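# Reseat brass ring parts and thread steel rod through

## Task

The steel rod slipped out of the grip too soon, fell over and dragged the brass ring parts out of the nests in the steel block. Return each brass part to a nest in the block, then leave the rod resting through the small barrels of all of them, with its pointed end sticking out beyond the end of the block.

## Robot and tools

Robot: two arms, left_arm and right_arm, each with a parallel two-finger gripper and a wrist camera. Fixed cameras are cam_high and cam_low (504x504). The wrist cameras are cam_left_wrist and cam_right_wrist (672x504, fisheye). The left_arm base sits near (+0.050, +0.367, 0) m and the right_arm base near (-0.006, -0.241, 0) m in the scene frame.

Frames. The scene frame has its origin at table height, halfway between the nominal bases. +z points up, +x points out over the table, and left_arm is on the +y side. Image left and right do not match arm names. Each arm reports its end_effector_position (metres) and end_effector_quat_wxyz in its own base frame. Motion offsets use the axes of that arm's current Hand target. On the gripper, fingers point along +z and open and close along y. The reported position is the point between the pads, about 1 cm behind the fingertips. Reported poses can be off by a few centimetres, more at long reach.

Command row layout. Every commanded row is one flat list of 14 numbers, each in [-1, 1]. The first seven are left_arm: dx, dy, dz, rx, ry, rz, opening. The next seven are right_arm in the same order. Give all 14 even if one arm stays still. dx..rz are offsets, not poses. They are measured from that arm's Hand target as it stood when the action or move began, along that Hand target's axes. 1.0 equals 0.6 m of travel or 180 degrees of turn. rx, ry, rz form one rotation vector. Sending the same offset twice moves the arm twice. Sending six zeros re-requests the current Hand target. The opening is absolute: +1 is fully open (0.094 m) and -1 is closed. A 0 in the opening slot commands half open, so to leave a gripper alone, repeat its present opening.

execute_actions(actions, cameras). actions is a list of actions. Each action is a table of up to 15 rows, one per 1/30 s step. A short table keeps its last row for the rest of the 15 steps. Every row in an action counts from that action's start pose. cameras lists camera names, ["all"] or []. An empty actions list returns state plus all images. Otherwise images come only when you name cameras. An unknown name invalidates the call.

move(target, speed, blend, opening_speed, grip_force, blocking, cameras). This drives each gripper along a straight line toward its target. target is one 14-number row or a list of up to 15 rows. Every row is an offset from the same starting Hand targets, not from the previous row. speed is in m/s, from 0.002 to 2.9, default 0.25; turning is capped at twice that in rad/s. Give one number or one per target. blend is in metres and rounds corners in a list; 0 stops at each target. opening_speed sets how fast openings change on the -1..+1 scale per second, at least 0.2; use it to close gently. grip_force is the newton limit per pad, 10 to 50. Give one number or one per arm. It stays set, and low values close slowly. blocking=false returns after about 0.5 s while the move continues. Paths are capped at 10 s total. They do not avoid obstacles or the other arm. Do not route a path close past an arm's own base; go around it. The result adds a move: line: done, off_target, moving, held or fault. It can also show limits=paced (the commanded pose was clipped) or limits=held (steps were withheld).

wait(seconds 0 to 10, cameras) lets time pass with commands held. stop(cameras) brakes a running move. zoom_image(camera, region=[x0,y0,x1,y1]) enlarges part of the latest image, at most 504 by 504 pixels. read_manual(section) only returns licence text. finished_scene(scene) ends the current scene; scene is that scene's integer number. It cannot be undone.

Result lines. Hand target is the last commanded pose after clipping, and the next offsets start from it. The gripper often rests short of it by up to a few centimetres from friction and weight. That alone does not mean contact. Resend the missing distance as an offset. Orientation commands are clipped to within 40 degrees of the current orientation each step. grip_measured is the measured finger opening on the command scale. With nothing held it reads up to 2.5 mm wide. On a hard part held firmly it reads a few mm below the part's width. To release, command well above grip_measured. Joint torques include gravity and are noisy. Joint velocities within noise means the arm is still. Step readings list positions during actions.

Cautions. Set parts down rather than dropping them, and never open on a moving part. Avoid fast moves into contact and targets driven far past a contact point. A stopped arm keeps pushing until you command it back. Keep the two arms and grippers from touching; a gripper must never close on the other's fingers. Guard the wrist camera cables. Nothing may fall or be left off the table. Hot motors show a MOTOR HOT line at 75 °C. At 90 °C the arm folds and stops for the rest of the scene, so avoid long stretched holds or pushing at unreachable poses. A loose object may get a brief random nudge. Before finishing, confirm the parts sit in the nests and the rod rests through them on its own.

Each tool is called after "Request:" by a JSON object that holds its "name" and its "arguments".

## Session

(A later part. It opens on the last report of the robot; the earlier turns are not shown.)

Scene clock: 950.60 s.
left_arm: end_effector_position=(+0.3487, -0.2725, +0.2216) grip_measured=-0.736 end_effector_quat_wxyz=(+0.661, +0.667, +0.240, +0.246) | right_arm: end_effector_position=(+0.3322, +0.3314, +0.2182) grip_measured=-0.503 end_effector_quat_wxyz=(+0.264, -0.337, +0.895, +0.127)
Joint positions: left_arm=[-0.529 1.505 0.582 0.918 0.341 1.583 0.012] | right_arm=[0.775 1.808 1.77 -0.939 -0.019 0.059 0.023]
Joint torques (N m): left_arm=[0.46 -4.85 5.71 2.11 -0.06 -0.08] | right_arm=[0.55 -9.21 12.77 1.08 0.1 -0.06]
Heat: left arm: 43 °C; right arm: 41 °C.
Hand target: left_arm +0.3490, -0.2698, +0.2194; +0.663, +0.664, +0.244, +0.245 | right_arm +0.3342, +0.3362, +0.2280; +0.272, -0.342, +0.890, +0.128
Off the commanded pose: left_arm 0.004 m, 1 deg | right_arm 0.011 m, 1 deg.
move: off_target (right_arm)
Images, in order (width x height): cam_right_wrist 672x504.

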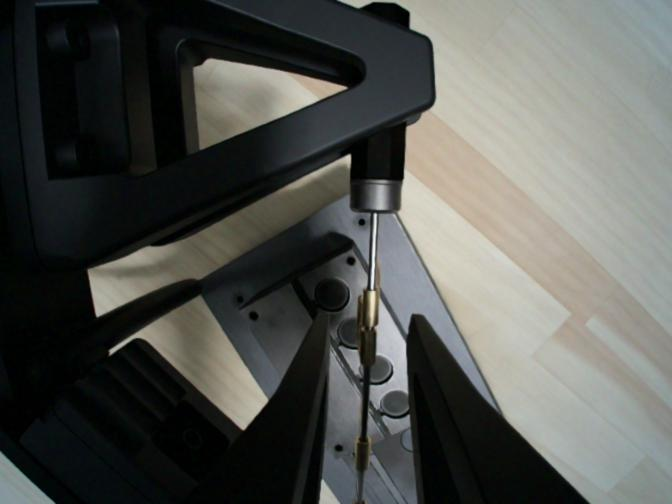

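Request:
{"name": "move", "arguments": {"target": [0,0,0,0,0,0,-0.95,0,0,0,0,0,0,-0.97], "cameras": [], "opening_speed": 0.4}}

Request:
{"name": "move", "arguments": {"target": [0,0,0,0,0,0,-0.95,0.036,0,-0.0215,0,0,0,-0.97], "cameras": ["cam_left_wrist"], "speed": 0.05}}

Request:
{"name": "move", "arguments": {"target": [0,0,0,0,0,0,-0.95,0,0,0,0,0,0,-0.5], "cameras": ["cam_right_wrist"]}}

Request:
{"name": "zoom_image", "arguments": {"camera": "cam_right_wrist", "region": [270, 100, 480, 504]}}

Scene clock: 960.93 s.
left_arm: end_effector_position=(+0.3487, -0.2725, +0.2213) grip_measured=-0.736 end_effector_quat_wxyz=(+0.661, +0.667, +0.240, +0.245) | right_arm: end_effector_position=(+0.3318, +0.3318, +0.2182) grip_measured=-0.923 end_effector_quat_wxyz=(+0.263, -0.338, +0.895, +0.128)
Joint positions: left_arm=[-0.529 1.505 0.582 0.916 0.341 1.583 0.012] | right_arm=[0.775 1.808 1.77 -0.939 -0.022 0.059 0.004]
Joint torques (N m): left_arm=[0.5 -4.82 5.67 2.11 -0.05 -0.06] | right_arm=[0.5 -9.28 12.77 1.1 0.09 -0.05]
Heat: left arm: 43 °C; right arm: 42 °C.
Hand target: left_arm +0.3490, -0.2698, +0.2194; +0.663, +0.664, +0.244, +0.245 | right_arm +0.3342, +0.3362, +0.2280; +0.272, -0.342, +0.890, +0.128
Off the commanded pose: left_arm 0.003 m, 1 deg | right_arm 0.011 m, 1 deg.
move: off_target (right_arm)
No camera images: "cameras" was empty.

Scene clock: 962.00 s.
left_arm: end_effector_position=(+0.3440, -0.2769, +0.2216) grip_measured=-0.736 end_effector_quat_wxyz=(+0.665, +0.670, +0.230, +0.236) | right_arm: end_effector_position=(+0.3231, +0.3236, +0.2192) grip_measured=-0.923 end_effector_quat_wxyz=(+0.263, -0.337, +0.895, +0.129)
Joint positions: left_arm=[-0.533 1.505 0.582 0.918 0.366 1.583 0.012] | right_arm=[0.775 1.76 1.715 -0.931 -0.024 0.062 0.004]
Joint torques (N m): left_arm=[0.75 -4.72 5.71 2.1 -0.24 -0.06] | right_arm=[0.77 -13.5 5.89 1.27 0.09 -0.03]
Heat: left arm: 43 °C; right arm: 42 °C.
Hand target: left_arm +0.3490, -0.2698, +0.2194; +0.663, +0.664, +0.244, +0.245 | right_arm +0.3157, +0.3192, +0.2263; +0.272, -0.342, +0.890, +0.128
Off the commanded pose: left_arm 0.009 m, 2 deg | right_arm 0.011 m, 1 deg.
move: off_target (right_arm)
Images, in order (width x height): cam_left_wrist 672x504.

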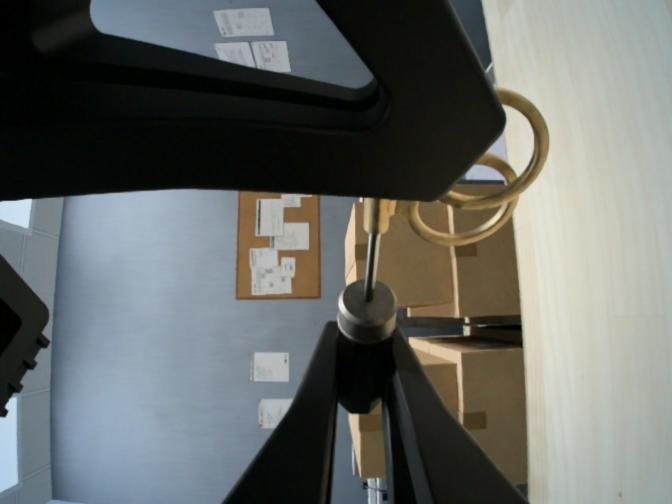

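Scene clock: 962.80 s.
left_arm: end_effector_position=(+0.3489, -0.2722, +0.2216) grip_measured=-0.736 end_effector_quat_wxyz=(+0.661, +0.667, +0.240, +0.246) | right_arm: end_effector_position=(+0.3221, +0.3220, +0.2254) grip_measured=-0.503 end_effector_quat_wxyz=(+0.270, -0.336, +0.893, +0.130)
Joint positions: left_arm=[-0.527 1.505 0.582 0.918 0.343 1.583 0.012] | right_arm=[0.775 1.744 1.713 -0.931 -0.019 0.061 0.023]
Joint torques (N m): left_arm=[0.35 -4.71 5.7 2.14 -0.08 -0.05] | right_arm=[0.68 -11.96 6.06 1.29 0.1 -0.03]
Heat: left arm: 43 °C; right arm: 41 °C.
Hand target: left_arm +0.3490, -0.2697, +0.2194; +0.663, +0.664, +0.244, +0.245 | right_arm +0.3157, +0.3192, +0.2263; +0.272, -0.342, +0.890, +0.128
Off the commanded pose: left_arm 0.003 m, 1 deg | right_arm 0.007 m, 1 deg.
move: done
Images, in order (width x height): cam_right_wrist 672x504.

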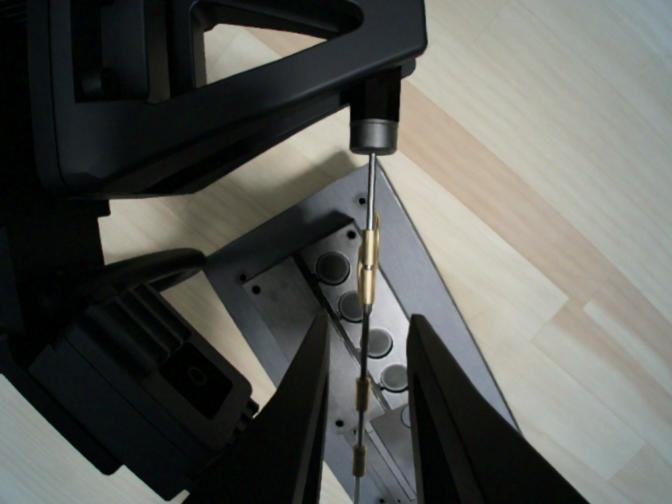

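Scaled by 1.248 from the camera's 672x504 image, which has a finer 960x720 frame.

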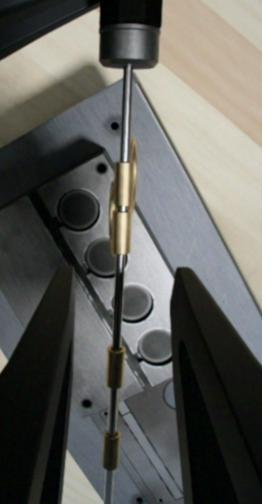

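Request:
{"name": "move", "arguments": {"target": [0,0,0,0,0,0,-0.95,-0.036,0,0.024,0,0,0,-0.5], "cameras": ["cam_right_wrist"], "speed": 0.07}}

Request:
{"name": "zoom_image", "arguments": {"camera": "cam_right_wrist", "region": [270, 150, 480, 504]}}

Scene clock: 976.70 s.
left_arm: end_effector_position=(+0.3489, -0.2722, +0.2216) grip_measured=-0.736 end_effector_quat_wxyz=(+0.661, +0.667, +0.240, +0.246) | right_arm: end_effector_position=(+0.3330, +0.3326, +0.2180) grip_measured=-0.503 end_effector_quat_wxyz=(+0.266, -0.337, +0.894, +0.128)
Joint positions: left_arm=[-0.527 1.505 0.582 0.918 0.343 1.583 0.012] | right_arm=[0.775 1.809 1.768 -0.931 -0.019 0.061 0.023]
Joint torques (N m): left_arm=[0.34 -4.83 5.55 2.11 -0.07 -0.08] | right_arm=[0.54 -9.17 12.77 1.07 0.06 -0.04]
Heat: left arm: 44 °C; right arm: 41 °C.
Hand target: left_arm +0.3490, -0.2697, +0.2194; +0.663, +0.664, +0.244, +0.245 | right_arm +0.3348, +0.3368, +0.2267; +0.272, -0.342, +0.890, +0.128
Off the commanded pose: left_arm 0.003 m, 1 deg | right_arm 0.010 m, 1 deg.
move: done
Images, in order (width x height): cam_right_wrist 672x504.

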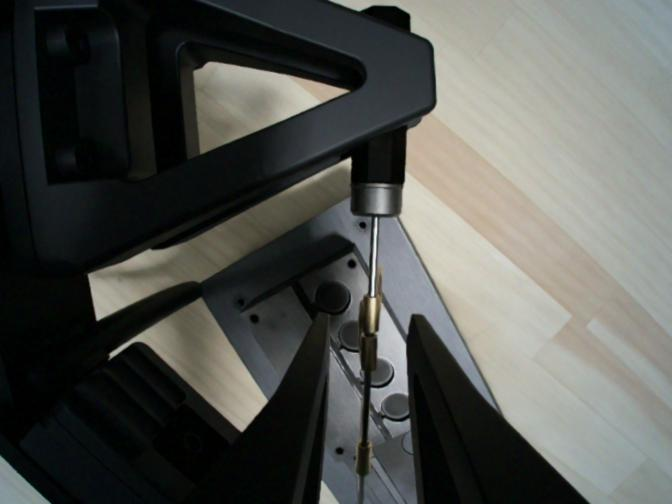

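Scaled by 1.424 from the camera's 672x504 image, which has a finer 960x720 frame.

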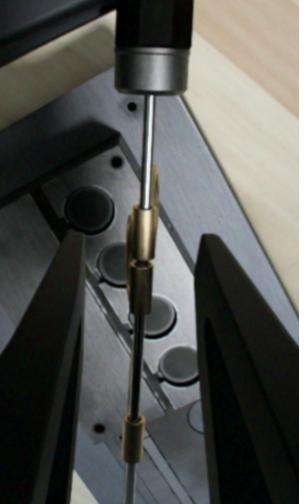

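Request:
{"name": "move", "arguments": {"target": [0,0,0,0,0,0,-0.95,0,0,0,0,0,0,-0.97], "cameras": [], "opening_speed": 0.4}}

Request:
{"name": "move", "arguments": {"target": [0,0,0,0,0,0,-0.95,0.045,0,-0.029,0,0,0,-0.97], "cameras": ["cam_left_wrist"], "speed": 0.05}}

Scene clock: 983.57 s.
left_arm: end_effector_position=(+0.3489, -0.2722, +0.2216) grip_measured=-0.736 end_effector_quat_wxyz=(+0.661, +0.667, +0.240, +0.246) | right_arm: end_effector_position=(+0.3328, +0.3328, +0.2180) grip_measured=-0.922 end_effector_quat_wxyz=(+0.266, -0.341, +0.893, +0.128)
Joint positions: left_arm=[-0.527 1.505 0.582 0.918 0.343 1.583 0.012] | right_arm=[0.775 1.809 1.768 -0.931 -0.021 0.052 0.004]
Joint torques (N m): left_arm=[0.44 -4.79 5.78 2.11 -0.06 -0.06] | right_arm=[0.5 -9.17 12.74 1.05 0.07 -0.08]
Heat: left arm: 44 °C; right arm: 43 °C.
Hand target: left_arm +0.3490, -0.2697, +0.2194; +0.663, +0.664, +0.244, +0.245 | right_arm +0.3348, +0.3368, +0.2267; +0.272, -0.342, +0.890, +0.128
Off the commanded pose: left_arm 0.003 m, 1 deg | right_arm 0.010 m, 1 deg.
move: done
No camera images: "cameras" was empty.

Scene clock: 984.73 s.
left_arm: end_effector_position=(+0.3423, -0.2787, +0.2220) grip_measured=-0.736 end_effector_quat_wxyz=(+0.666, +0.671, +0.227, +0.233) | right_arm: end_effector_position=(+0.3205, +0.3216, +0.2189) grip_measured=-0.922 end_effector_quat_wxyz=(+0.267, -0.337, +0.894, +0.131)
Joint positions: left_arm=[-0.537 1.505 0.582 0.919 0.372 1.583 0.012] | right_arm=[0.775 1.739 1.684 -0.913 -0.024 0.062 0.004]
Joint torques (N m): left_arm=[0.99 -4.72 5.65 2.07 -0.3 -0.06] | right_arm=[0.75 -13.64 5.91 1.16 0.11 -0.03]
Heat: left arm: 44 °C; right arm: 43 °C.
Hand target: left_arm +0.3490, -0.2698, +0.2194; +0.663, +0.664, +0.244, +0.245 | right_arm +0.3112, +0.3150, +0.2257; +0.272, -0.342, +0.890, +0.128
Off the commanded pose: left_arm 0.011 m, 3 deg | right_arm 0.013 m, 1 deg.
move: off_target (left_arm, right_arm)
Images, in order (width x height): cam_left_wrist 672x504.

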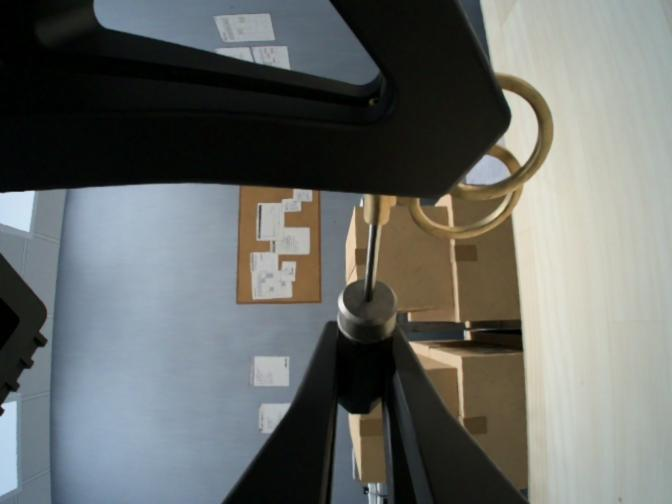

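Request:
{"name": "move", "arguments": {"target": [0.015,0,0,0,0,0,-0.95,0.008,0,-0.006,0,0,0,-0.97], "cameras": ["cam_left_wrist"], "speed": 0.05}}

Scene clock: 1001.53 s.
left_arm: end_effector_position=(+0.3402, -0.2787, +0.2231) grip_measured=-0.736 end_effector_quat_wxyz=(+0.671, +0.673, +0.217, +0.225) | right_arm: end_effector_position=(+0.3181, +0.3212, +0.2202) grip_measured=-0.922 end_effector_quat_wxyz=(+0.271, -0.335, +0.892, +0.136)
Joint positions: left_arm=[-0.524 1.505 0.582 0.924 0.41 1.583 0.012] | right_arm=[0.777 1.72 1.659 -0.895 -0.027 0.067 0.004]
Joint torques (N m): left_arm=[2.66 -4.05 6.34 2.04 -0.38 -0.08] | right_arm=[0.59 -13.76 5.96 1.04 0.1 -0.07]
Heat: left arm: 44 °C; right arm: 41 °C.
Hand target: left_arm +0.3559, -0.2639, +0.2194; +0.663, +0.664, +0.244, +0.245 | right_arm +0.3068, +0.3110, +0.2259; +0.272, -0.342, +0.890, +0.128
Off the commanded pose: left_arm 0.022 m, 4 deg | right_arm 0.016 m, 1 deg.
move: off_target (left_arm, right_arm)
Images, in order (width x height): cam_left_wrist 672x504.

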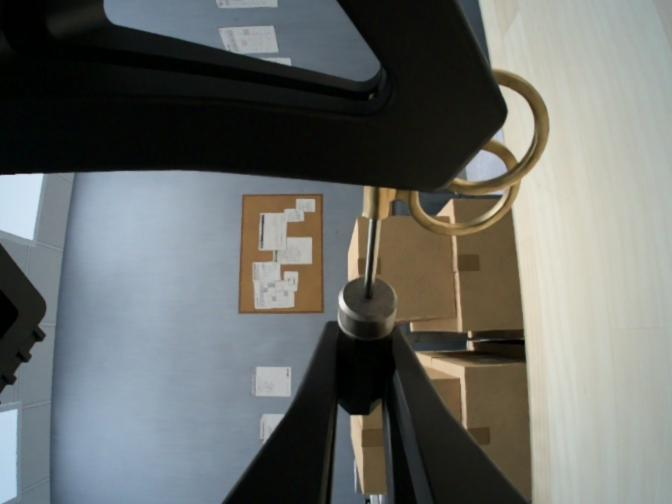

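Request:
{"name": "move", "arguments": {"target": [0,0,0,0,0,0,-0.95,0,0,0,0,0,0,-0.5], "cameras": ["cam_right_wrist","cam_left_wrist"]}}

Request:
{"name": "zoom_image", "arguments": {"camera": "cam_right_wrist", "region": [270, 100, 480, 504]}}

Scene clock: 1012.10 s.
left_arm: end_effector_position=(+0.3543, -0.2638, +0.2210) grip_measured=-0.736 end_effector_quat_wxyz=(+0.661, +0.666, +0.241, +0.247) | right_arm: end_effector_position=(+0.3167, +0.3181, +0.2302) grip_measured=-0.503 end_effector_quat_wxyz=(+0.283, -0.334, +0.889, +0.137)
Joint positions: left_arm=[-0.492 1.51 0.582 0.924 0.375 1.583 0.012] | right_arm=[0.778 1.694 1.657 -0.895 -0.019 0.065 0.023]
Joint torques (N m): left_arm=[0.03 -4.15 6.63 2.05 -0.07 -0.07] | right_arm=[0.54 -11.19 6.24 1.07 0.11 -0.07]
Heat: left arm: 43 °C; right arm: 40 °C.
Hand target: left_arm +0.3559, -0.2639, +0.2193; +0.663, +0.664, +0.244, +0.245 | right_arm +0.3069, +0.3109, +0.2259; +0.272, -0.342, +0.890, +0.128
Off the commanded pose: left_arm 0.002 m, 1 deg | right_arm 0.013 m, 2 deg.
move: off_target (right_arm)
Images, in order (width x height): cam_left_wrist 672x504, cam_right_wrist 672x504.

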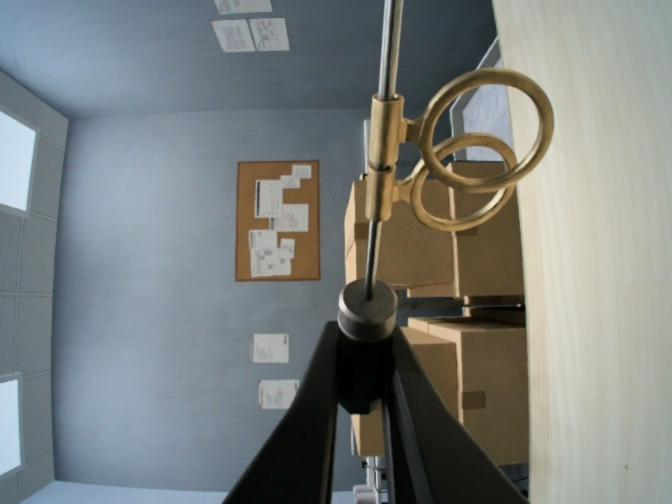

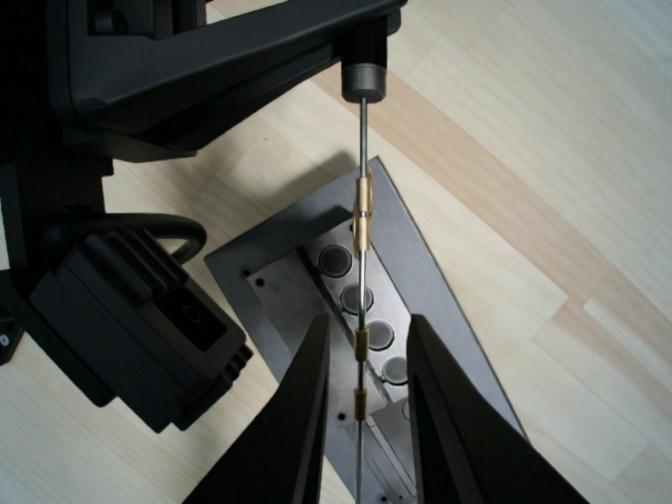

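Scaled by 1.248 from the camera's 672x504 image, which has a finer 960x720 frame.

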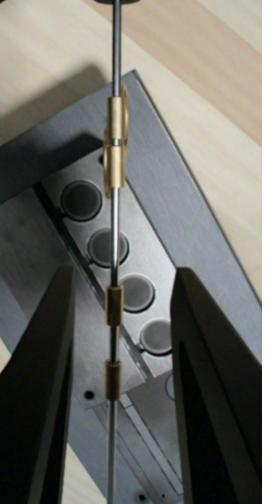

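Request:
{"name": "move", "arguments": {"target": [0,0,0,0,0,0,-0.95,0.013,0,0.020,0,0,0,-0.5], "cameras": ["cam_right_wrist"], "speed": 0.05}}

Scene clock: 1037.23 s.
left_arm: end_effector_position=(+0.3543, -0.2638, +0.2210) grip_measured=-0.736 end_effector_quat_wxyz=(+0.661, +0.666, +0.241, +0.247) | right_arm: end_effector_position=(+0.3090, +0.3105, +0.2064) grip_measured=-0.503 end_effector_quat_wxyz=(+0.256, -0.337, +0.897, +0.125)
Joint positions: left_arm=[-0.492 1.51 0.582 0.924 0.375 1.583 0.012] | right_arm=[0.778 1.691 1.592 -0.895 -0.019 0.065 0.023]
Joint torques (N m): left_arm=[0.03 -4.27 6.58 2.04 -0.1 -0.07] | right_arm=[0.77 -11.6 6.05 1.52 0.11 -0.05]
Heat: left arm: 43 °C; right arm: 40 °C.
Hand target: left_arm +0.3559, -0.2639, +0.2193; +0.663, +0.664, +0.244, +0.245 | right_arm +0.3068, +0.3117, +0.2114; +0.272, -0.342, +0.891, +0.128
Off the commanded pose: left_arm 0.002 m, 1 deg | right_arm 0.006 m, 2 deg.
move: done
Images, in order (width x height): cam_right_wrist 672x504.

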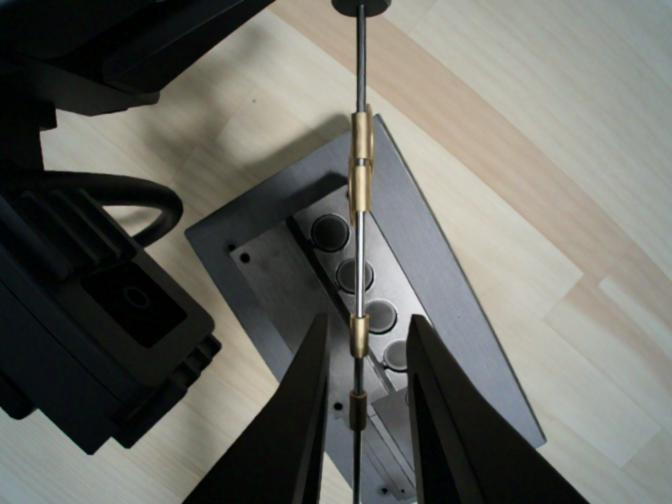

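Request:
{"name": "move", "arguments": {"target": [0,0,0,0,0,0,-0.95,-0.012,0,-0.017,0,0,0,-0.5], "cameras": ["cam_right_wrist"], "speed": 0.05}}

Scene clock: 1043.17 s.
left_arm: end_effector_position=(+0.3543, -0.2638, +0.2210) grip_measured=-0.736 end_effector_quat_wxyz=(+0.661, +0.666, +0.241, +0.247) | right_arm: end_effector_position=(+0.3090, +0.3105, +0.2064) grip_measured=-0.503 end_effector_quat_wxyz=(+0.256, -0.337, +0.897, +0.125)
Joint positions: left_arm=[-0.492 1.51 0.582 0.924 0.375 1.583 0.012] | right_arm=[0.778 1.691 1.592 -0.895 -0.019 0.065 0.023]
Joint torques (N m): left_arm=[0.09 -4.23 6.54 2.08 -0.09 -0.09] | right_arm=[0.64 -11.04 11.26 1.07 0.11 -0.06]
Heat: left arm: 43 °C; right arm: 39 °C.
Hand target: left_arm +0.3559, -0.2639, +0.2193; +0.663, +0.664, +0.244, +0.245 | right_arm +0.3072, +0.3113, +0.2239; +0.272, -0.342, +0.891, +0.128
Off the commanded pose: left_arm 0.002 m, 1 deg | right_arm 0.018 m, 2 deg.
move: off_target (right_arm)
Images, in order (width x height): cam_right_wrist 672x504.

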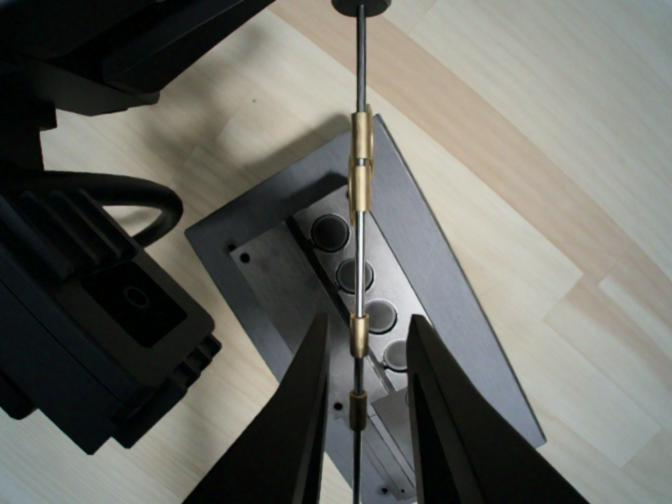

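Request:
{"name": "move", "arguments": {"target": [0,0,0,0,0,0,-0.95,-0.005,0,-0.004,0,0,0,-0.5], "cameras": ["cam_right_wrist"], "speed": 0.05}}

Scene clock: 1047.73 s.
left_arm: end_effector_position=(+0.3543, -0.2638, +0.2210) grip_measured=-0.736 end_effector_quat_wxyz=(+0.661, +0.666, +0.241, +0.247) | right_arm: end_effector_position=(+0.3090, +0.3105, +0.2064) grip_measured=-0.503 end_effector_quat_wxyz=(+0.256, -0.337, +0.897, +0.125)
Joint positions: left_arm=[-0.492 1.51 0.582 0.924 0.375 1.583 0.012] | right_arm=[0.778 1.691 1.592 -0.895 -0.019 0.065 0.023]
Joint torques (N m): left_arm=[0.06 -4.18 6.58 2.04 -0.07 -0.05] | right_arm=[0.55 -10.54 13.24 0.93 0.12 -0.08]
Heat: left arm: 43 °C; right arm: 40 °C.
Hand target: left_arm +0.3559, -0.2639, +0.2193; +0.663, +0.664, +0.244, +0.245 | right_arm +0.3081, +0.3119, +0.2275; +0.272, -0.342, +0.891, +0.128
Off the commanded pose: left_arm 0.002 m, 1 deg | right_arm 0.021 m, 2 deg.
move: off_target (right_arm)
Images, in order (width x height): cam_right_wrist 672x504.

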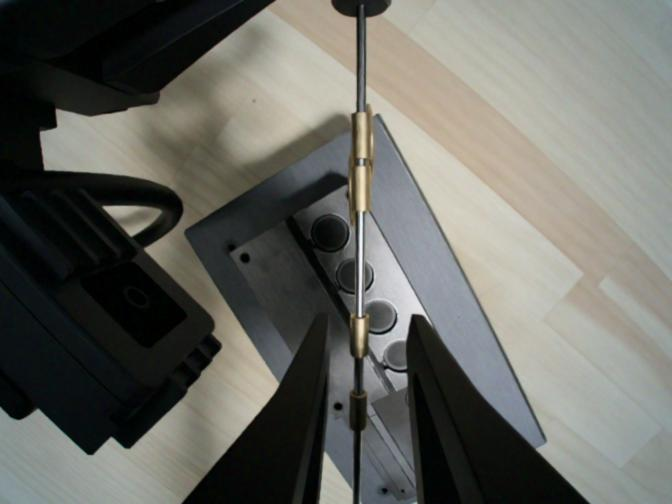

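Request:
{"name": "move", "arguments": {"target": [0,0,0,0,0,0,-0.95,-0.006,0,-0.0085,0,0,0,-0.5], "cameras": ["cam_right_wrist"], "speed": 0.05}}

Scene clock: 1055.27 s.
left_arm: end_effector_position=(+0.3543, -0.2638, +0.2210) grip_measured=-0.736 end_effector_quat_wxyz=(+0.661, +0.666, +0.241, +0.247) | right_arm: end_effector_position=(+0.3118, +0.3133, +0.2191) grip_measured=-0.503 end_effector_quat_wxyz=(+0.267, -0.336, +0.894, +0.130)
Joint positions: left_arm=[-0.492 1.51 0.582 0.924 0.375 1.583 0.012] | right_arm=[0.778 1.691 1.629 -0.905 -0.019 0.065 0.023]
Joint torques (N m): left_arm=[-0.01 -4.23 6.61 2.04 -0.08 -0.08] | right_arm=[0.46 -9.91 12.81 0.8 0.11 -0.07]
Heat: left arm: 43 °C; right arm: 42 °C.
Hand target: left_arm +0.3559, -0.2639, +0.2193; +0.663, +0.664, +0.244, +0.245 | right_arm +0.3083, +0.3118, +0.2338; +0.272, -0.342, +0.891, +0.128
Off the commanded pose: left_arm 0.002 m, 1 deg | right_arm 0.015 m, 1 deg.
move: off_target (right_arm)
Images, in order (width x height): cam_right_wrist 672x504.

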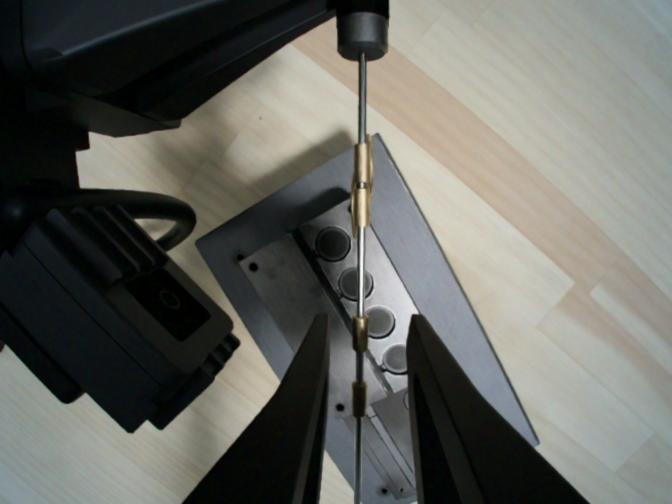

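Request:
{"name": "move", "arguments": {"target": [0,0,0,0,0,0,-0.95,-0.015,0,0.011,0,0,0,-0.5], "cameras": ["cam_right_wrist"], "speed": 0.05}}

Scene clock: 1067.60 s.
left_arm: end_effector_position=(+0.3543, -0.2638, +0.2210) grip_measured=-0.736 end_effector_quat_wxyz=(+0.661, +0.666, +0.241, +0.247) | right_arm: end_effector_position=(+0.3182, +0.3196, +0.2288) grip_measured=-0.503 end_effector_quat_wxyz=(+0.278, -0.334, +0.890, +0.135)
Joint positions: left_arm=[-0.492 1.51 0.582 0.924 0.375 1.583 0.012] | right_arm=[0.778 1.712 1.678 -0.91 -0.019 0.065 0.023]
Joint torques (N m): left_arm=[0.01 -4.22 6.67 2.04 -0.08 -0.08] | right_arm=[0.4 -8.18 12.81 0.83 0.09 -0.1]
Heat: left arm: 43 °C; right arm: 44 °C.
Hand target: left_arm +0.3559, -0.2639, +0.2193; +0.663, +0.664, +0.244, +0.245 | right_arm +0.3165, +0.3194, +0.2337; +0.272, -0.342, +0.890, +0.128
Off the commanded pose: left_arm 0.002 m, 1 deg | right_arm 0.005 m, 1 deg.
move: done
Images, in order (width x height): cam_right_wrist 672x504.

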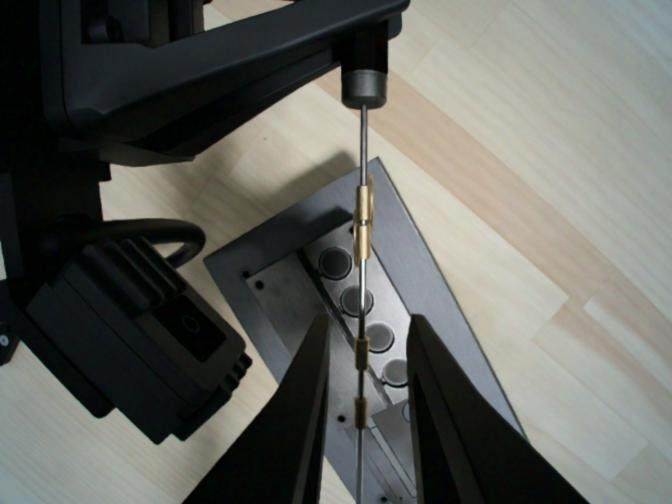

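Request:
{"name": "move", "arguments": {"target": [0,0,0,0,0,0,-0.95,0.007,0,0.0125,0,0,0,-0.5], "cameras": ["cam_right_wrist"], "speed": 0.05}}

Scene clock: 1074.33 s.
left_arm: end_effector_position=(+0.3543, -0.2638, +0.2210) grip_measured=-0.736 end_effector_quat_wxyz=(+0.661, +0.666, +0.241, +0.247) | right_arm: end_effector_position=(+0.3182, +0.3196, +0.2288) grip_measured=-0.503 end_effector_quat_wxyz=(+0.278, -0.334, +0.890, +0.135)
Joint positions: left_arm=[-0.492 1.51 0.582 0.924 0.375 1.583 0.012] | right_arm=[0.778 1.712 1.678 -0.91 -0.019 0.065 0.023]
Joint torques (N m): left_arm=[0.03 -4.19 6.68 2.06 -0.06 -0.09] | right_arm=[0.44 -8.38 9.24 1.15 0.09 -0.09]
Heat: left arm: 43 °C; right arm: 45 °C.
Hand target: left_arm +0.3559, -0.2639, +0.2193; +0.663, +0.664, +0.244, +0.245 | right_arm +0.3169, +0.3202, +0.2251; +0.272, -0.342, +0.890, +0.128
Off the commanded pose: left_arm 0.002 m, 1 deg | right_arm 0.004 m, 1 deg.
move: done
Images, in order (width x height): cam_right_wrist 672x504.

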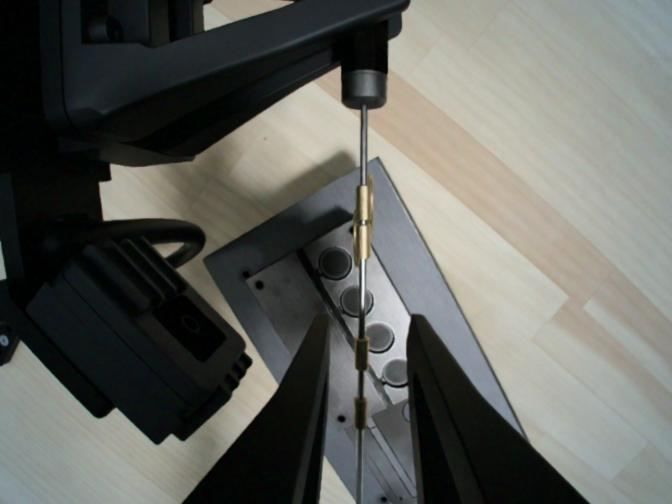

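Request:
{"name": "move", "arguments": {"target": [0,0,0,0,0,0,-0.95,0.00,0,0.006,0,0,0,-0.97], "cameras": [], "opening_speed": 0.6}}

Scene clock: 1088.37 s.
left_arm: end_effector_position=(+0.3543, -0.2638, +0.2210) grip_measured=-0.736 end_effector_quat_wxyz=(+0.661, +0.666, +0.241, +0.247) | right_arm: end_effector_position=(+0.3174, +0.3203, +0.2288) grip_measured=-0.931 end_effector_quat_wxyz=(+0.277, -0.335, +0.890, +0.137)
Joint positions: left_arm=[-0.492 1.51 0.582 0.924 0.375 1.583 0.012] | right_arm=[0.778 1.712 1.678 -0.91 -0.025 0.065 0.003]
Joint torques (N m): left_arm=[0.05 -4.21 6.56 2.04 -0.08 -0.09] | right_arm=[0.53 -7.88 8.75 1.25 0.09 -0.07]
Heat: left arm: 43 °C; right arm: 44 °C.
Hand target: left_arm +0.3559, -0.2639, +0.2193; +0.663, +0.664, +0.244, +0.245 | right_arm +0.3183, +0.3217, +0.2222; +0.272, -0.342, +0.890, +0.128
Off the commanded pose: left_arm 0.002 m, 1 deg | right_arm 0.007 m, 1 deg.
move: done
No camera images: "cameras" was empty.

Gripped (-.931). Pull toward handle.

Request:
{"name": "move", "arguments": {"target": [0,0,0,0,0,0,-0.95,-0.015,0,0.006,0,0,0,-0.97], "cameras": [], "speed": 0.05}}

Request:
{"name": "move", "arguments": {"target": [0,0,0,0,0,0,-0.95,0,0,0,0,0,0,-0.5], "cameras": ["cam_right_wrist"]}}

Scene clock: 1094.13 s.
left_arm: end_effector_position=(+0.3568, -0.2628, +0.2172) grip_measured=-0.736 end_effector_quat_wxyz=(+0.657, +0.668, +0.245, +0.251) | right_arm: end_effector_position=(+0.3229, +0.3242, +0.2231) grip_measured=-0.931 end_effector_quat_wxyz=(+0.273, -0.335, +0.892, +0.132)
Joint positions: left_arm=[-0.492 1.519 0.582 0.924 0.363 1.589 0.012] | right_arm=[0.778 1.744 1.699 -0.91 -0.019 0.065 0.003]
Joint torques (N m): left_arm=[0.02 -4.93 6.6 2.06 0.08 -0.12] | right_arm=[0.35 -7.65 11.97 1.1 0.1 -0.1]
Heat: left arm: 43 °C; right arm: 44 °C.
Hand target: left_arm +0.3559, -0.2639, +0.2194; +0.663, +0.664, +0.244, +0.245 | right_arm +0.3253, +0.3280, +0.2244; +0.272, -0.342, +0.890, +0.128
Off the commanded pose: left_arm 0.003 m, 1 deg | right_arm 0.005 m, 1 deg.
move: done
No camera images: "cameras" was empty.

Scene clock: 1094.93 s.
left_arm: end_effector_position=(+0.3568, -0.2628, +0.2172) grip_measured=-0.736 end_effector_quat_wxyz=(+0.657, +0.668, +0.245, +0.251) | right_arm: end_effector_position=(+0.3237, +0.3250, +0.2186) grip_measured=-0.503 end_effector_quat_wxyz=(+0.269, -0.336, +0.893, +0.130)
Joint positions: left_arm=[-0.492 1.519 0.582 0.924 0.363 1.589 0.012] | right_arm=[0.778 1.754 1.699 -0.91 -0.019 0.064 0.023]
Joint torques (N m): left_arm=[0.08 -4.97 6.61 2.03 0.09 -0.16] | right_arm=[0.35 -8.62 12 1.08 0.1 -0.1]
Heat: left arm: 43 °C; right arm: 44 °C.
Hand target: left_arm +0.3559, -0.2639, +0.2194; +0.663, +0.664, +0.244, +0.245 | right_arm +0.3253, +0.3280, +0.2243; +0.272, -0.342, +0.890, +0.128
Off the commanded pose: left_arm 0.003 m, 1 deg | right_arm 0.007 m, 1 deg.
move: done
Images, in order (width x height): cam_right_wrist 672x504.

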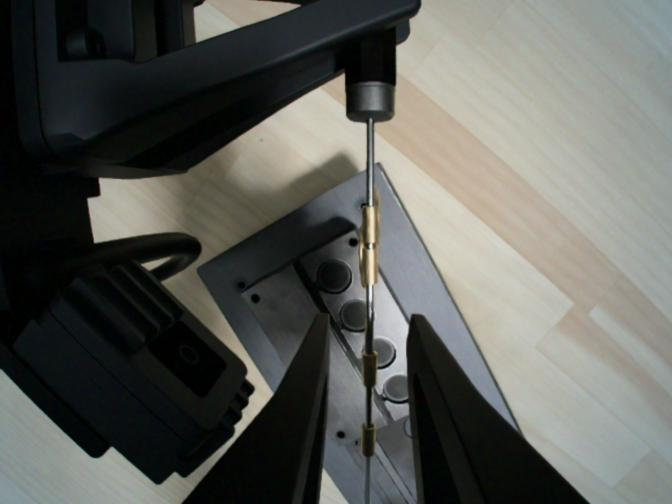

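Request:
{"name": "move", "arguments": {"target": [0,0,0,0,0,0,-0.95,0.00,0,0,0,0,0,-0.97], "cameras": [], "opening_speed": 0.6}}

Request:
{"name": "move", "arguments": {"target": [0,0,0,0,0,0,-0.95,-0.012,0,0.0085,0,0,0,-0.97], "cameras": [], "speed": 0.05}}

Request:
{"name": "move", "arguments": {"target": [0,0,0,0,0,0,-0.95,0,0,0,0,0,0,-0.5], "cameras": ["cam_right_wrist"]}}

Scene clock: 1105.50 s.
left_arm: end_effector_position=(+0.3568, -0.2628, +0.2172) grip_measured=-0.736 end_effector_quat_wxyz=(+0.657, +0.668, +0.245, +0.251) | right_arm: end_effector_position=(+0.3237, +0.3250, +0.2186) grip_measured=-0.924 end_effector_quat_wxyz=(+0.269, -0.336, +0.893, +0.130)
Joint positions: left_arm=[-0.492 1.519 0.582 0.924 0.363 1.589 0.012] | right_arm=[0.778 1.754 1.699 -0.91 -0.019 0.064 0.004]
Joint torques (N m): left_arm=[0.03 -4.89 6.52 2.06 0.07 -0.13] | right_arm=[0.36 -8.62 11.93 1.08 0.11 -0.09]
Heat: left arm: 43 °C; right arm: 44 °C.
Hand target: left_arm +0.3559, -0.2639, +0.2194; +0.663, +0.664, +0.244, +0.245 | right_arm +0.3253, +0.3280, +0.2243; +0.272, -0.342, +0.890, +0.128
Off the commanded pose: left_arm 0.003 m, 1 deg | right_arm 0.007 m, 1 deg.
move: done
No camera images: "cameras" was empty.

Scene clock: 1106.50 s.
left_arm: end_effector_position=(+0.3568, -0.2628, +0.2172) grip_measured=-0.736 end_effector_quat_wxyz=(+0.657, +0.668, +0.245, +0.251) | right_arm: end_effector_position=(+0.3301, +0.3309, +0.2188) grip_measured=-0.924 end_effector_quat_wxyz=(+0.271, -0.336, +0.893, +0.130)
Joint positions: left_arm=[-0.492 1.519 0.582 0.924 0.363 1.589 0.012] | right_arm=[0.778 1.785 1.734 -0.91 -0.018 0.064 0.004]
Joint torques (N m): left_arm=[0.03 -4.92 6.56 2.05 0.1 -0.13] | right_arm=[0.31 -8.5 12.71 1.02 0.08 -0.11]
Heat: left arm: 43 °C; right arm: 44 °C.
Hand target: left_arm +0.3558, -0.2640, +0.2194; +0.663, +0.664, +0.244, +0.245 | right_arm +0.3318, +0.3341, +0.2243; +0.272, -0.342, +0.890, +0.128
Off the commanded pose: left_arm 0.003 m, 1 deg | right_arm 0.007 m, 1 deg.
move: done
No camera images: "cameras" was empty.

Scene clock: 1107.30 s.
left_arm: end_effector_position=(+0.3568, -0.2628, +0.2172) grip_measured=-0.736 end_effector_quat_wxyz=(+0.657, +0.668, +0.245, +0.251) | right_arm: end_effector_position=(+0.3299, +0.3311, +0.2188) grip_measured=-0.503 end_effector_quat_wxyz=(+0.271, -0.339, +0.892, +0.130)
Joint positions: left_arm=[-0.492 1.519 0.582 0.924 0.363 1.589 0.012] | right_arm=[0.778 1.785 1.734 -0.91 -0.019 0.058 0.023]
Joint torques (N m): left_arm=[0.02 -4.94 6.6 2.04 0.08 -0.15] | right_arm=[0.28 -8.58 12.71 1.03 0.08 -0.11]
Heat: left arm: 43 °C; right arm: 44 °C.
Hand target: left_arm +0.3558, -0.2640, +0.2194; +0.663, +0.664, +0.244, +0.245 | right_arm +0.3318, +0.3341, +0.2243; +0.272, -0.342, +0.890, +0.128
Off the commanded pose: left_arm 0.003 m, 1 deg | right_arm 0.007 m, 0 deg.
move: done
Images, in order (width x height): cam_right_wrist 672x504.

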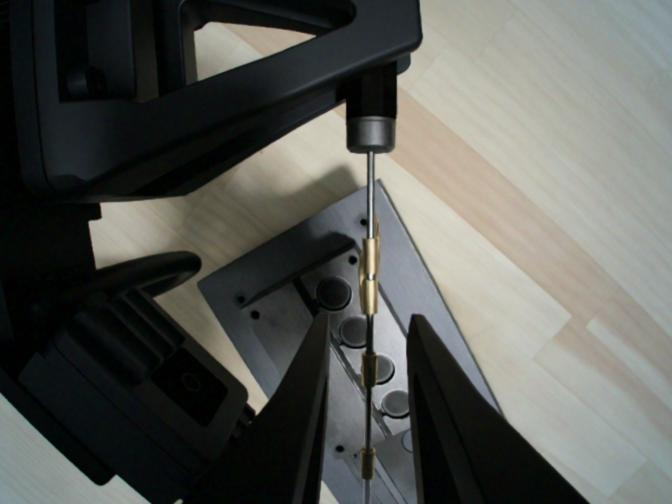

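Request:
{"name": "move", "arguments": {"target": [0,0,0,0,0,0,-0.95,-0.041,0,0.0287,0,0,0,-0.5], "cameras": ["cam_right_wrist"], "speed": 0.07}}

Scene clock: 1121.73 s.
left_arm: end_effector_position=(+0.3568, -0.2628, +0.2172) grip_measured=-0.736 end_effector_quat_wxyz=(+0.657, +0.668, +0.245, +0.251) | right_arm: end_effector_position=(+0.3546, +0.3555, +0.2214) grip_measured=-0.503 end_effector_quat_wxyz=(+0.280, -0.338, +0.889, +0.134)
Joint positions: left_arm=[-0.492 1.519 0.582 0.924 0.363 1.589 0.012] | right_arm=[0.778 1.913 1.898 -0.925 -0.019 0.058 0.023]
Joint torques (N m): left_arm=[0.05 -4.88 6.54 2.04 0.09 -0.13] | right_arm=[0.05 -9.83 12.85 0.85 0.07 -0.13]
Motor temperatures (°C): left_arm=[25 26 33 43 24 23 28] | right_arm=[25 35 46 32 23 24 28]
Heat: left arm: 43 °C; right arm: 46 °C.
Hand target: left_arm +0.3558, -0.2640, +0.2194; +0.663, +0.664, +0.244, +0.245 | right_arm +0.3538, +0.3544, +0.2242; +0.272, -0.342, +0.890, +0.128
Off the commanded pose: left_arm 0.003 m, 1 deg | right_arm 0.003 m, 1 deg.
move: done
Images, in order (width x height): cam_right_wrist 672x504.

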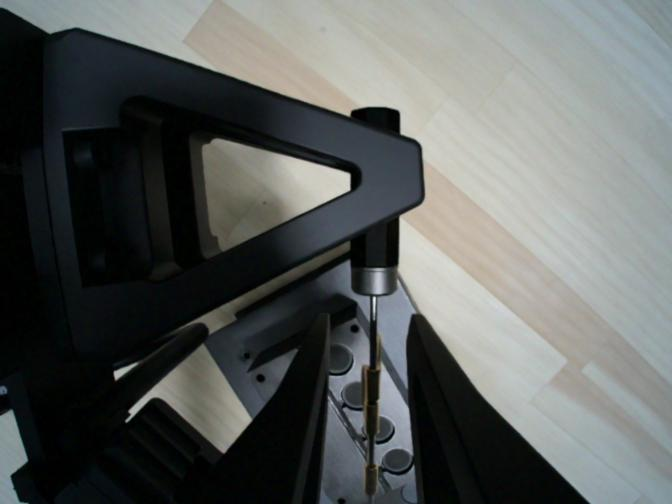

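Request:
{"name": "move", "arguments": {"target": [0,0,0,0,0,0,-0.95,0.00,0,0,0,0,0,-0.97], "cameras": [], "opening_speed": 0.6}}

Request:
{"name": "move", "arguments": {"target": [0,0,0,0,0,0,-0.95,-0.0165,0,0.0116,0,0,0,-0.97], "cameras": [], "speed": 0.05}}

Request:
{"name": "move", "arguments": {"target": [0,0,0,0,0,0,-0.95,0,0,0,0,0,0,-0.5], "cameras": ["cam_right_wrist","cam_left_wrist"]}}

Scene clock: 1129.70 s.
left_arm: end_effector_position=(+0.3568, -0.2628, +0.2172) grip_measured=-0.736 end_effector_quat_wxyz=(+0.657, +0.668, +0.245, +0.251) | right_arm: end_effector_position=(+0.3546, +0.3550, +0.2211) grip_measured=-0.924 end_effector_quat_wxyz=(+0.279, -0.334, +0.890, +0.134)
Joint positions: left_arm=[-0.492 1.519 0.582 0.924 0.363 1.589 0.012] | right_arm=[0.778 1.913 1.898 -0.927 -0.018 0.065 0.004]
Joint torques (N m): left_arm=[-0.08 -4.96 6.52 2.05 0.07 -0.13] | right_arm=[-0.01 -9.77 12.96 0.84 0.08 -0.12]
Heat: left arm: 43 °C; right arm: 47 °C.
Hand target: left_arm +0.3558, -0.2640, +0.2194; +0.663, +0.664, +0.244, +0.245 | right_arm +0.3538, +0.3544, +0.2242; +0.272, -0.342, +0.890, +0.128
Off the commanded pose: left_arm 0.003 m, 1 deg | right_arm 0.003 m, 1 deg.
move: done
No camera images: "cameras" was empty.

Scene clock: 1130.73 s.
left_arm: end_effector_position=(+0.3587, -0.2609, +0.2172) grip_measured=-0.736 end_effector_quat_wxyz=(+0.655, +0.667, +0.249, +0.254) | right_arm: end_effector_position=(+0.3609, +0.3612, +0.2211) grip_measured=-0.924 end_effector_quat_wxyz=(+0.274, -0.337, +0.891, +0.131)
Joint positions: left_arm=[-0.49 1.519 0.582 0.924 0.353 1.589 0.012] | right_arm=[0.778 1.965 1.977 -0.965 -0.018 0.061 0.004]
Joint torques (N m): left_arm=[-0.12 -4.94 6.63 2.02 0.17 -0.11] | right_arm=[-0.02 -9.85 12.89 0.97 0.07 -0.12]
Heat: left arm: 43 °C; right arm: 47 °C.
Hand target: left_arm +0.3559, -0.2639, +0.2194; +0.663, +0.664, +0.244, +0.245 | right_arm +0.3627, +0.3627, +0.2241; +0.272, -0.342, +0.890, +0.128
Off the commanded pose: left_arm 0.005 m, 2 deg | right_arm 0.004 m, 1 deg.
move: done
No camera images: "cameras" was empty.

Scene clock: 1131.53 s.
left_arm: end_effector_position=(+0.3585, -0.2611, +0.2172) grip_measured=-0.736 end_effector_quat_wxyz=(+0.655, +0.667, +0.248, +0.254) | right_arm: end_effector_position=(+0.3611, +0.3614, +0.2198) grip_measured=-0.503 end_effector_quat_wxyz=(+0.273, -0.335, +0.892, +0.132)
Joint positions: left_arm=[-0.49 1.519 0.582 0.924 0.355 1.589 0.012] | right_arm=[0.778 1.967 1.977 -0.965 -0.018 0.065 0.023]
Joint torques (N m): left_arm=[-0.12 -4.94 6.52 2.03 0.15 -0.14] | right_arm=[-0.03 -10.21 12.94 0.96 0.07 -0.12]
Heat: left arm: 43 °C; right arm: 47 °C.
Hand target: left_arm +0.3559, -0.2639, +0.2194; +0.663, +0.664, +0.244, +0.245 | right_arm +0.3627, +0.3626, +0.2243; +0.272, -0.342, +0.890, +0.128
Off the commanded pose: left_arm 0.004 m, 1 deg | right_arm 0.005 m, 1 deg.
move: done
Images, in order (width x height): cam_left_wrist 672x504, cam_right_wrist 672x504.

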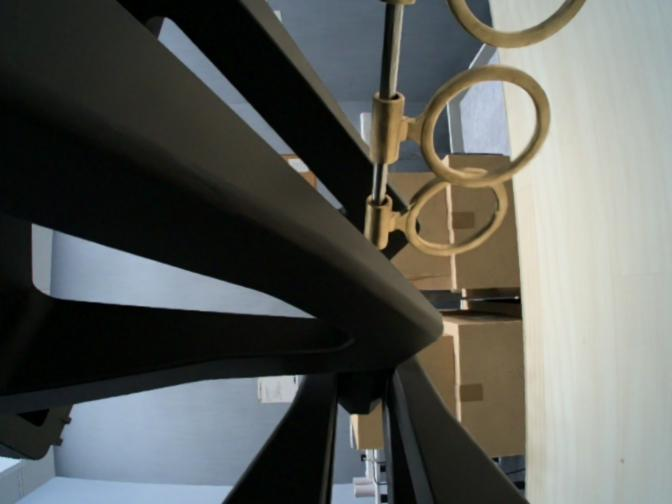

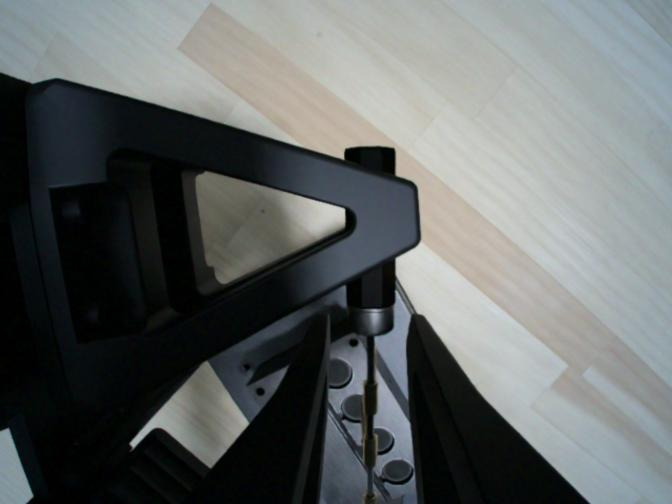

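Request:
{"name": "move", "arguments": {"target": [0,0,0,0,0,0,-0.95,0.110,0,-0.077,0,0,0,-0.4], "cameras": ["cam_right_wrist","cam_left_wrist"], "speed": 0.08}}

Scene clock: 1142.73 s.
left_arm: end_effector_position=(+0.3585, -0.2611, +0.2172) grip_measured=-0.736 end_effector_quat_wxyz=(+0.655, +0.667, +0.248, +0.254) | right_arm: end_effector_position=(+0.3025, +0.3038, +0.2191) grip_measured=-0.402 end_effector_quat_wxyz=(+0.250, -0.337, +0.899, +0.122)
Joint positions: left_arm=[-0.49 1.519 0.582 0.924 0.355 1.589 0.012] | right_arm=[0.778 1.675 1.634 -0.965 -0.018 0.065 0.028]
Joint torques (N m): left_arm=[-0.18 -5.04 6.57 2.03 0.19 -0.12] | right_arm=[0.64 -10.97 5.86 1.71 0.12 -0.05]
Heat: left arm: 42 °C; right arm: 46 °C.
Hand target: left_arm +0.3559, -0.2639, +0.2194; +0.663, +0.664, +0.244, +0.245 | right_arm +0.3036, +0.3079, +0.2243; +0.272, -0.342, +0.890, +0.128
Off the commanded pose: left_arm 0.004 m, 1 deg | right_arm 0.007 m, 3 deg.
move: off_target (right_arm)
Images, in order (width x height): cam_left_wrist 672x504, cam_right_wrist 672x504.

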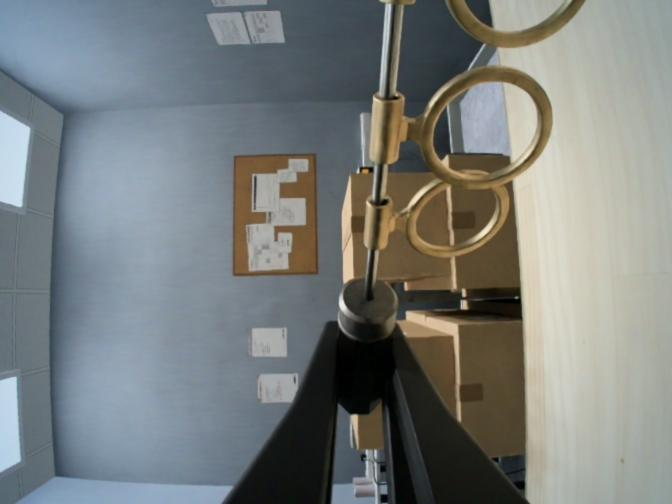

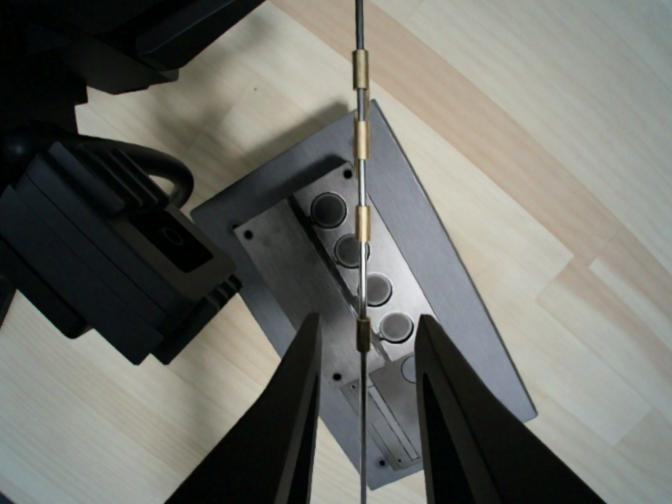

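Request:
{"name": "move", "arguments": {"target": [0,0,0,0,0,0,-0.95,0.00,0,0,0,0,0,-0.97], "cameras": [], "opening_speed": 0.6}}

Request:
{"name": "move", "arguments": {"target": [0,0,0,0,0,0,-0.95,0.0082,0,-0.0058,0,0,0,-0.97], "cameras": [], "speed": 0.05}}

Request:
{"name": "move", "arguments": {"target": [0,0,0,0,0,0,-0.95,0,0,0,0,0,0,-0.4], "cameras": ["cam_right_wrist"]}}

Scene clock: 1156.97 s.
left_arm: end_effector_position=(+0.3585, -0.2611, +0.2172) grip_measured=-0.736 end_effector_quat_wxyz=(+0.655, +0.667, +0.248, +0.254) | right_arm: end_effector_position=(+0.3019, +0.3044, +0.2191) grip_measured=-0.928 end_effector_quat_wxyz=(+0.250, -0.338, +0.899, +0.124)
Joint positions: left_arm=[-0.49 1.519 0.582 0.924 0.355 1.589 0.012] | right_arm=[0.778 1.675 1.634 -0.965 -0.022 0.065 0.003]
Joint torques (N m): left_arm=[-0.13 -4.89 6.54 2.04 0.17 -0.16] | right_arm=[0.69 -10.91 5.93 1.7 0.11 -0.04]
Heat: left arm: 42 °C; right arm: 43 °C.
Hand target: left_arm +0.3559, -0.2639, +0.2194; +0.663, +0.664, +0.244, +0.245 | right_arm +0.3036, +0.3079, +0.2243; +0.272, -0.342, +0.890, +0.128
Off the commanded pose: left_arm 0.004 m, 1 deg | right_arm 0.007 m, 3 deg.
move: off_target (right_arm)
No camera images: "cameras" was empty.

Scene clock: 1157.97 s.
left_arm: end_effector_position=(+0.3582, -0.2614, +0.2172) grip_measured=-0.736 end_effector_quat_wxyz=(+0.655, +0.667, +0.247, +0.253) | right_arm: end_effector_position=(+0.2983, +0.3011, +0.2189) grip_measured=-0.928 end_effector_quat_wxyz=(+0.250, -0.338, +0.899, +0.125)
Joint positions: left_arm=[-0.49 1.519 0.582 0.924 0.357 1.589 0.012] | right_arm=[0.778 1.655 1.61 -0.961 -0.024 0.065 0.003]
Joint torques (N m): left_arm=[-0.16 -5.07 6.64 2.08 0.13 -0.13] | right_arm=[0.8 -11.06 5.78 1.68 0.11 -0.05]
Heat: left arm: 42 °C; right arm: 43 °C.
Hand target: left_arm +0.3558, -0.2640, +0.2194; +0.663, +0.664, +0.244, +0.245 | right_arm +0.2992, +0.3039, +0.2244; +0.272, -0.342, +0.890, +0.128
Off the commanded pose: left_arm 0.004 m, 1 deg | right_arm 0.006 m, 3 deg.
move: off_target (right_arm)
No camera images: "cameras" was empty.

Scene clock: 1158.77 s.
left_arm: end_effector_position=(+0.3582, -0.2614, +0.2172) grip_measured=-0.736 end_effector_quat_wxyz=(+0.655, +0.667, +0.247, +0.253) | right_arm: end_effector_position=(+0.2990, +0.3003, +0.2189) grip_measured=-0.402 end_effector_quat_wxyz=(+0.251, -0.337, +0.899, +0.122)
Joint positions: left_arm=[-0.49 1.519 0.582 0.924 0.357 1.589 0.012] | right_arm=[0.778 1.655 1.61 -0.961 -0.018 0.065 0.028]
Joint torques (N m): left_arm=[-0.18 -4.96 6.58 2.06 0.13 -0.13] | right_arm=[0.73 -11.06 5.75 1.68 0.12 -0.04]
Heat: left arm: 42 °C; right arm: 43 °C.
Hand target: left_arm +0.3558, -0.2640, +0.2194; +0.663, +0.664, +0.244, +0.245 | right_arm +0.2992, +0.3039, +0.2244; +0.272, -0.342, +0.890, +0.128
Off the commanded pose: left_arm 0.004 m, 1 deg | right_arm 0.007 m, 3 deg.
move: off_target (right_arm)
Images, in order (width x height): cam_right_wrist 672x504.

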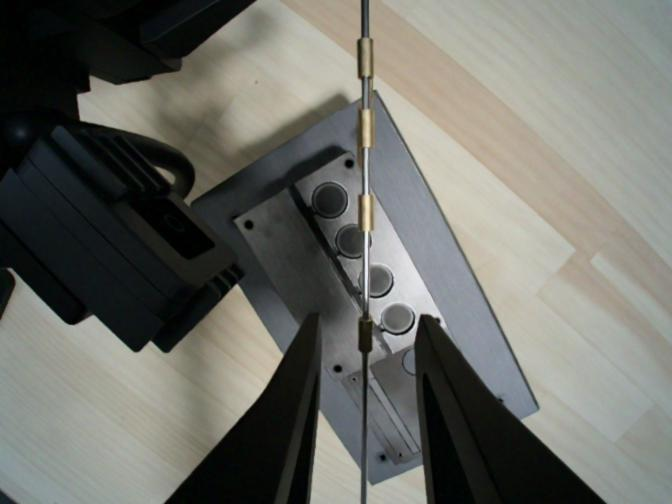

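Request:
{"name": "move", "arguments": {"target": [0,0,0,0,0,0,-0.95,-0.0614,0,0.041,0,0,0,-0.4], "cameras": ["cam_right_wrist"], "speed": 0.08}}

Scene clock: 1167.10 s.
left_arm: end_effector_position=(+0.3582, -0.2614, +0.2172) grip_measured=-0.736 end_effector_quat_wxyz=(+0.655, +0.667, +0.247, +0.253) | right_arm: end_effector_position=(+0.3229, +0.3238, +0.2123) grip_measured=-0.402 end_effector_quat_wxyz=(+0.249, -0.337, +0.900, +0.121)
Joint positions: left_arm=[-0.49 1.519 0.582 0.924 0.357 1.589 0.012] | right_arm=[0.778 1.786 1.737 -0.961 -0.018 0.065 0.028]
Joint torques (N m): left_arm=[-0.13 -4.96 6.56 2.04 0.15 -0.13] | right_arm=[0.31 -8.75 12.75 1.42 0.09 -0.1]
Heat: left arm: 42 °C; right arm: 42 °C.
Hand target: left_arm +0.3558, -0.2640, +0.2194; +0.663, +0.664, +0.244, +0.245 | right_arm +0.3317, +0.3339, +0.2252; +0.272, -0.342, +0.890, +0.128
Off the commanded pose: left_arm 0.004 m, 1 deg | right_arm 0.019 m, 3 deg.
move: off_target (right_arm)
Images, in order (width x height): cam_right_wrist 672x504.

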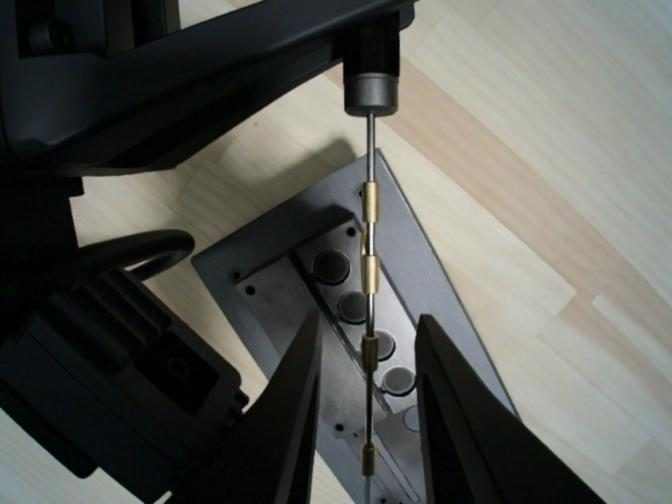

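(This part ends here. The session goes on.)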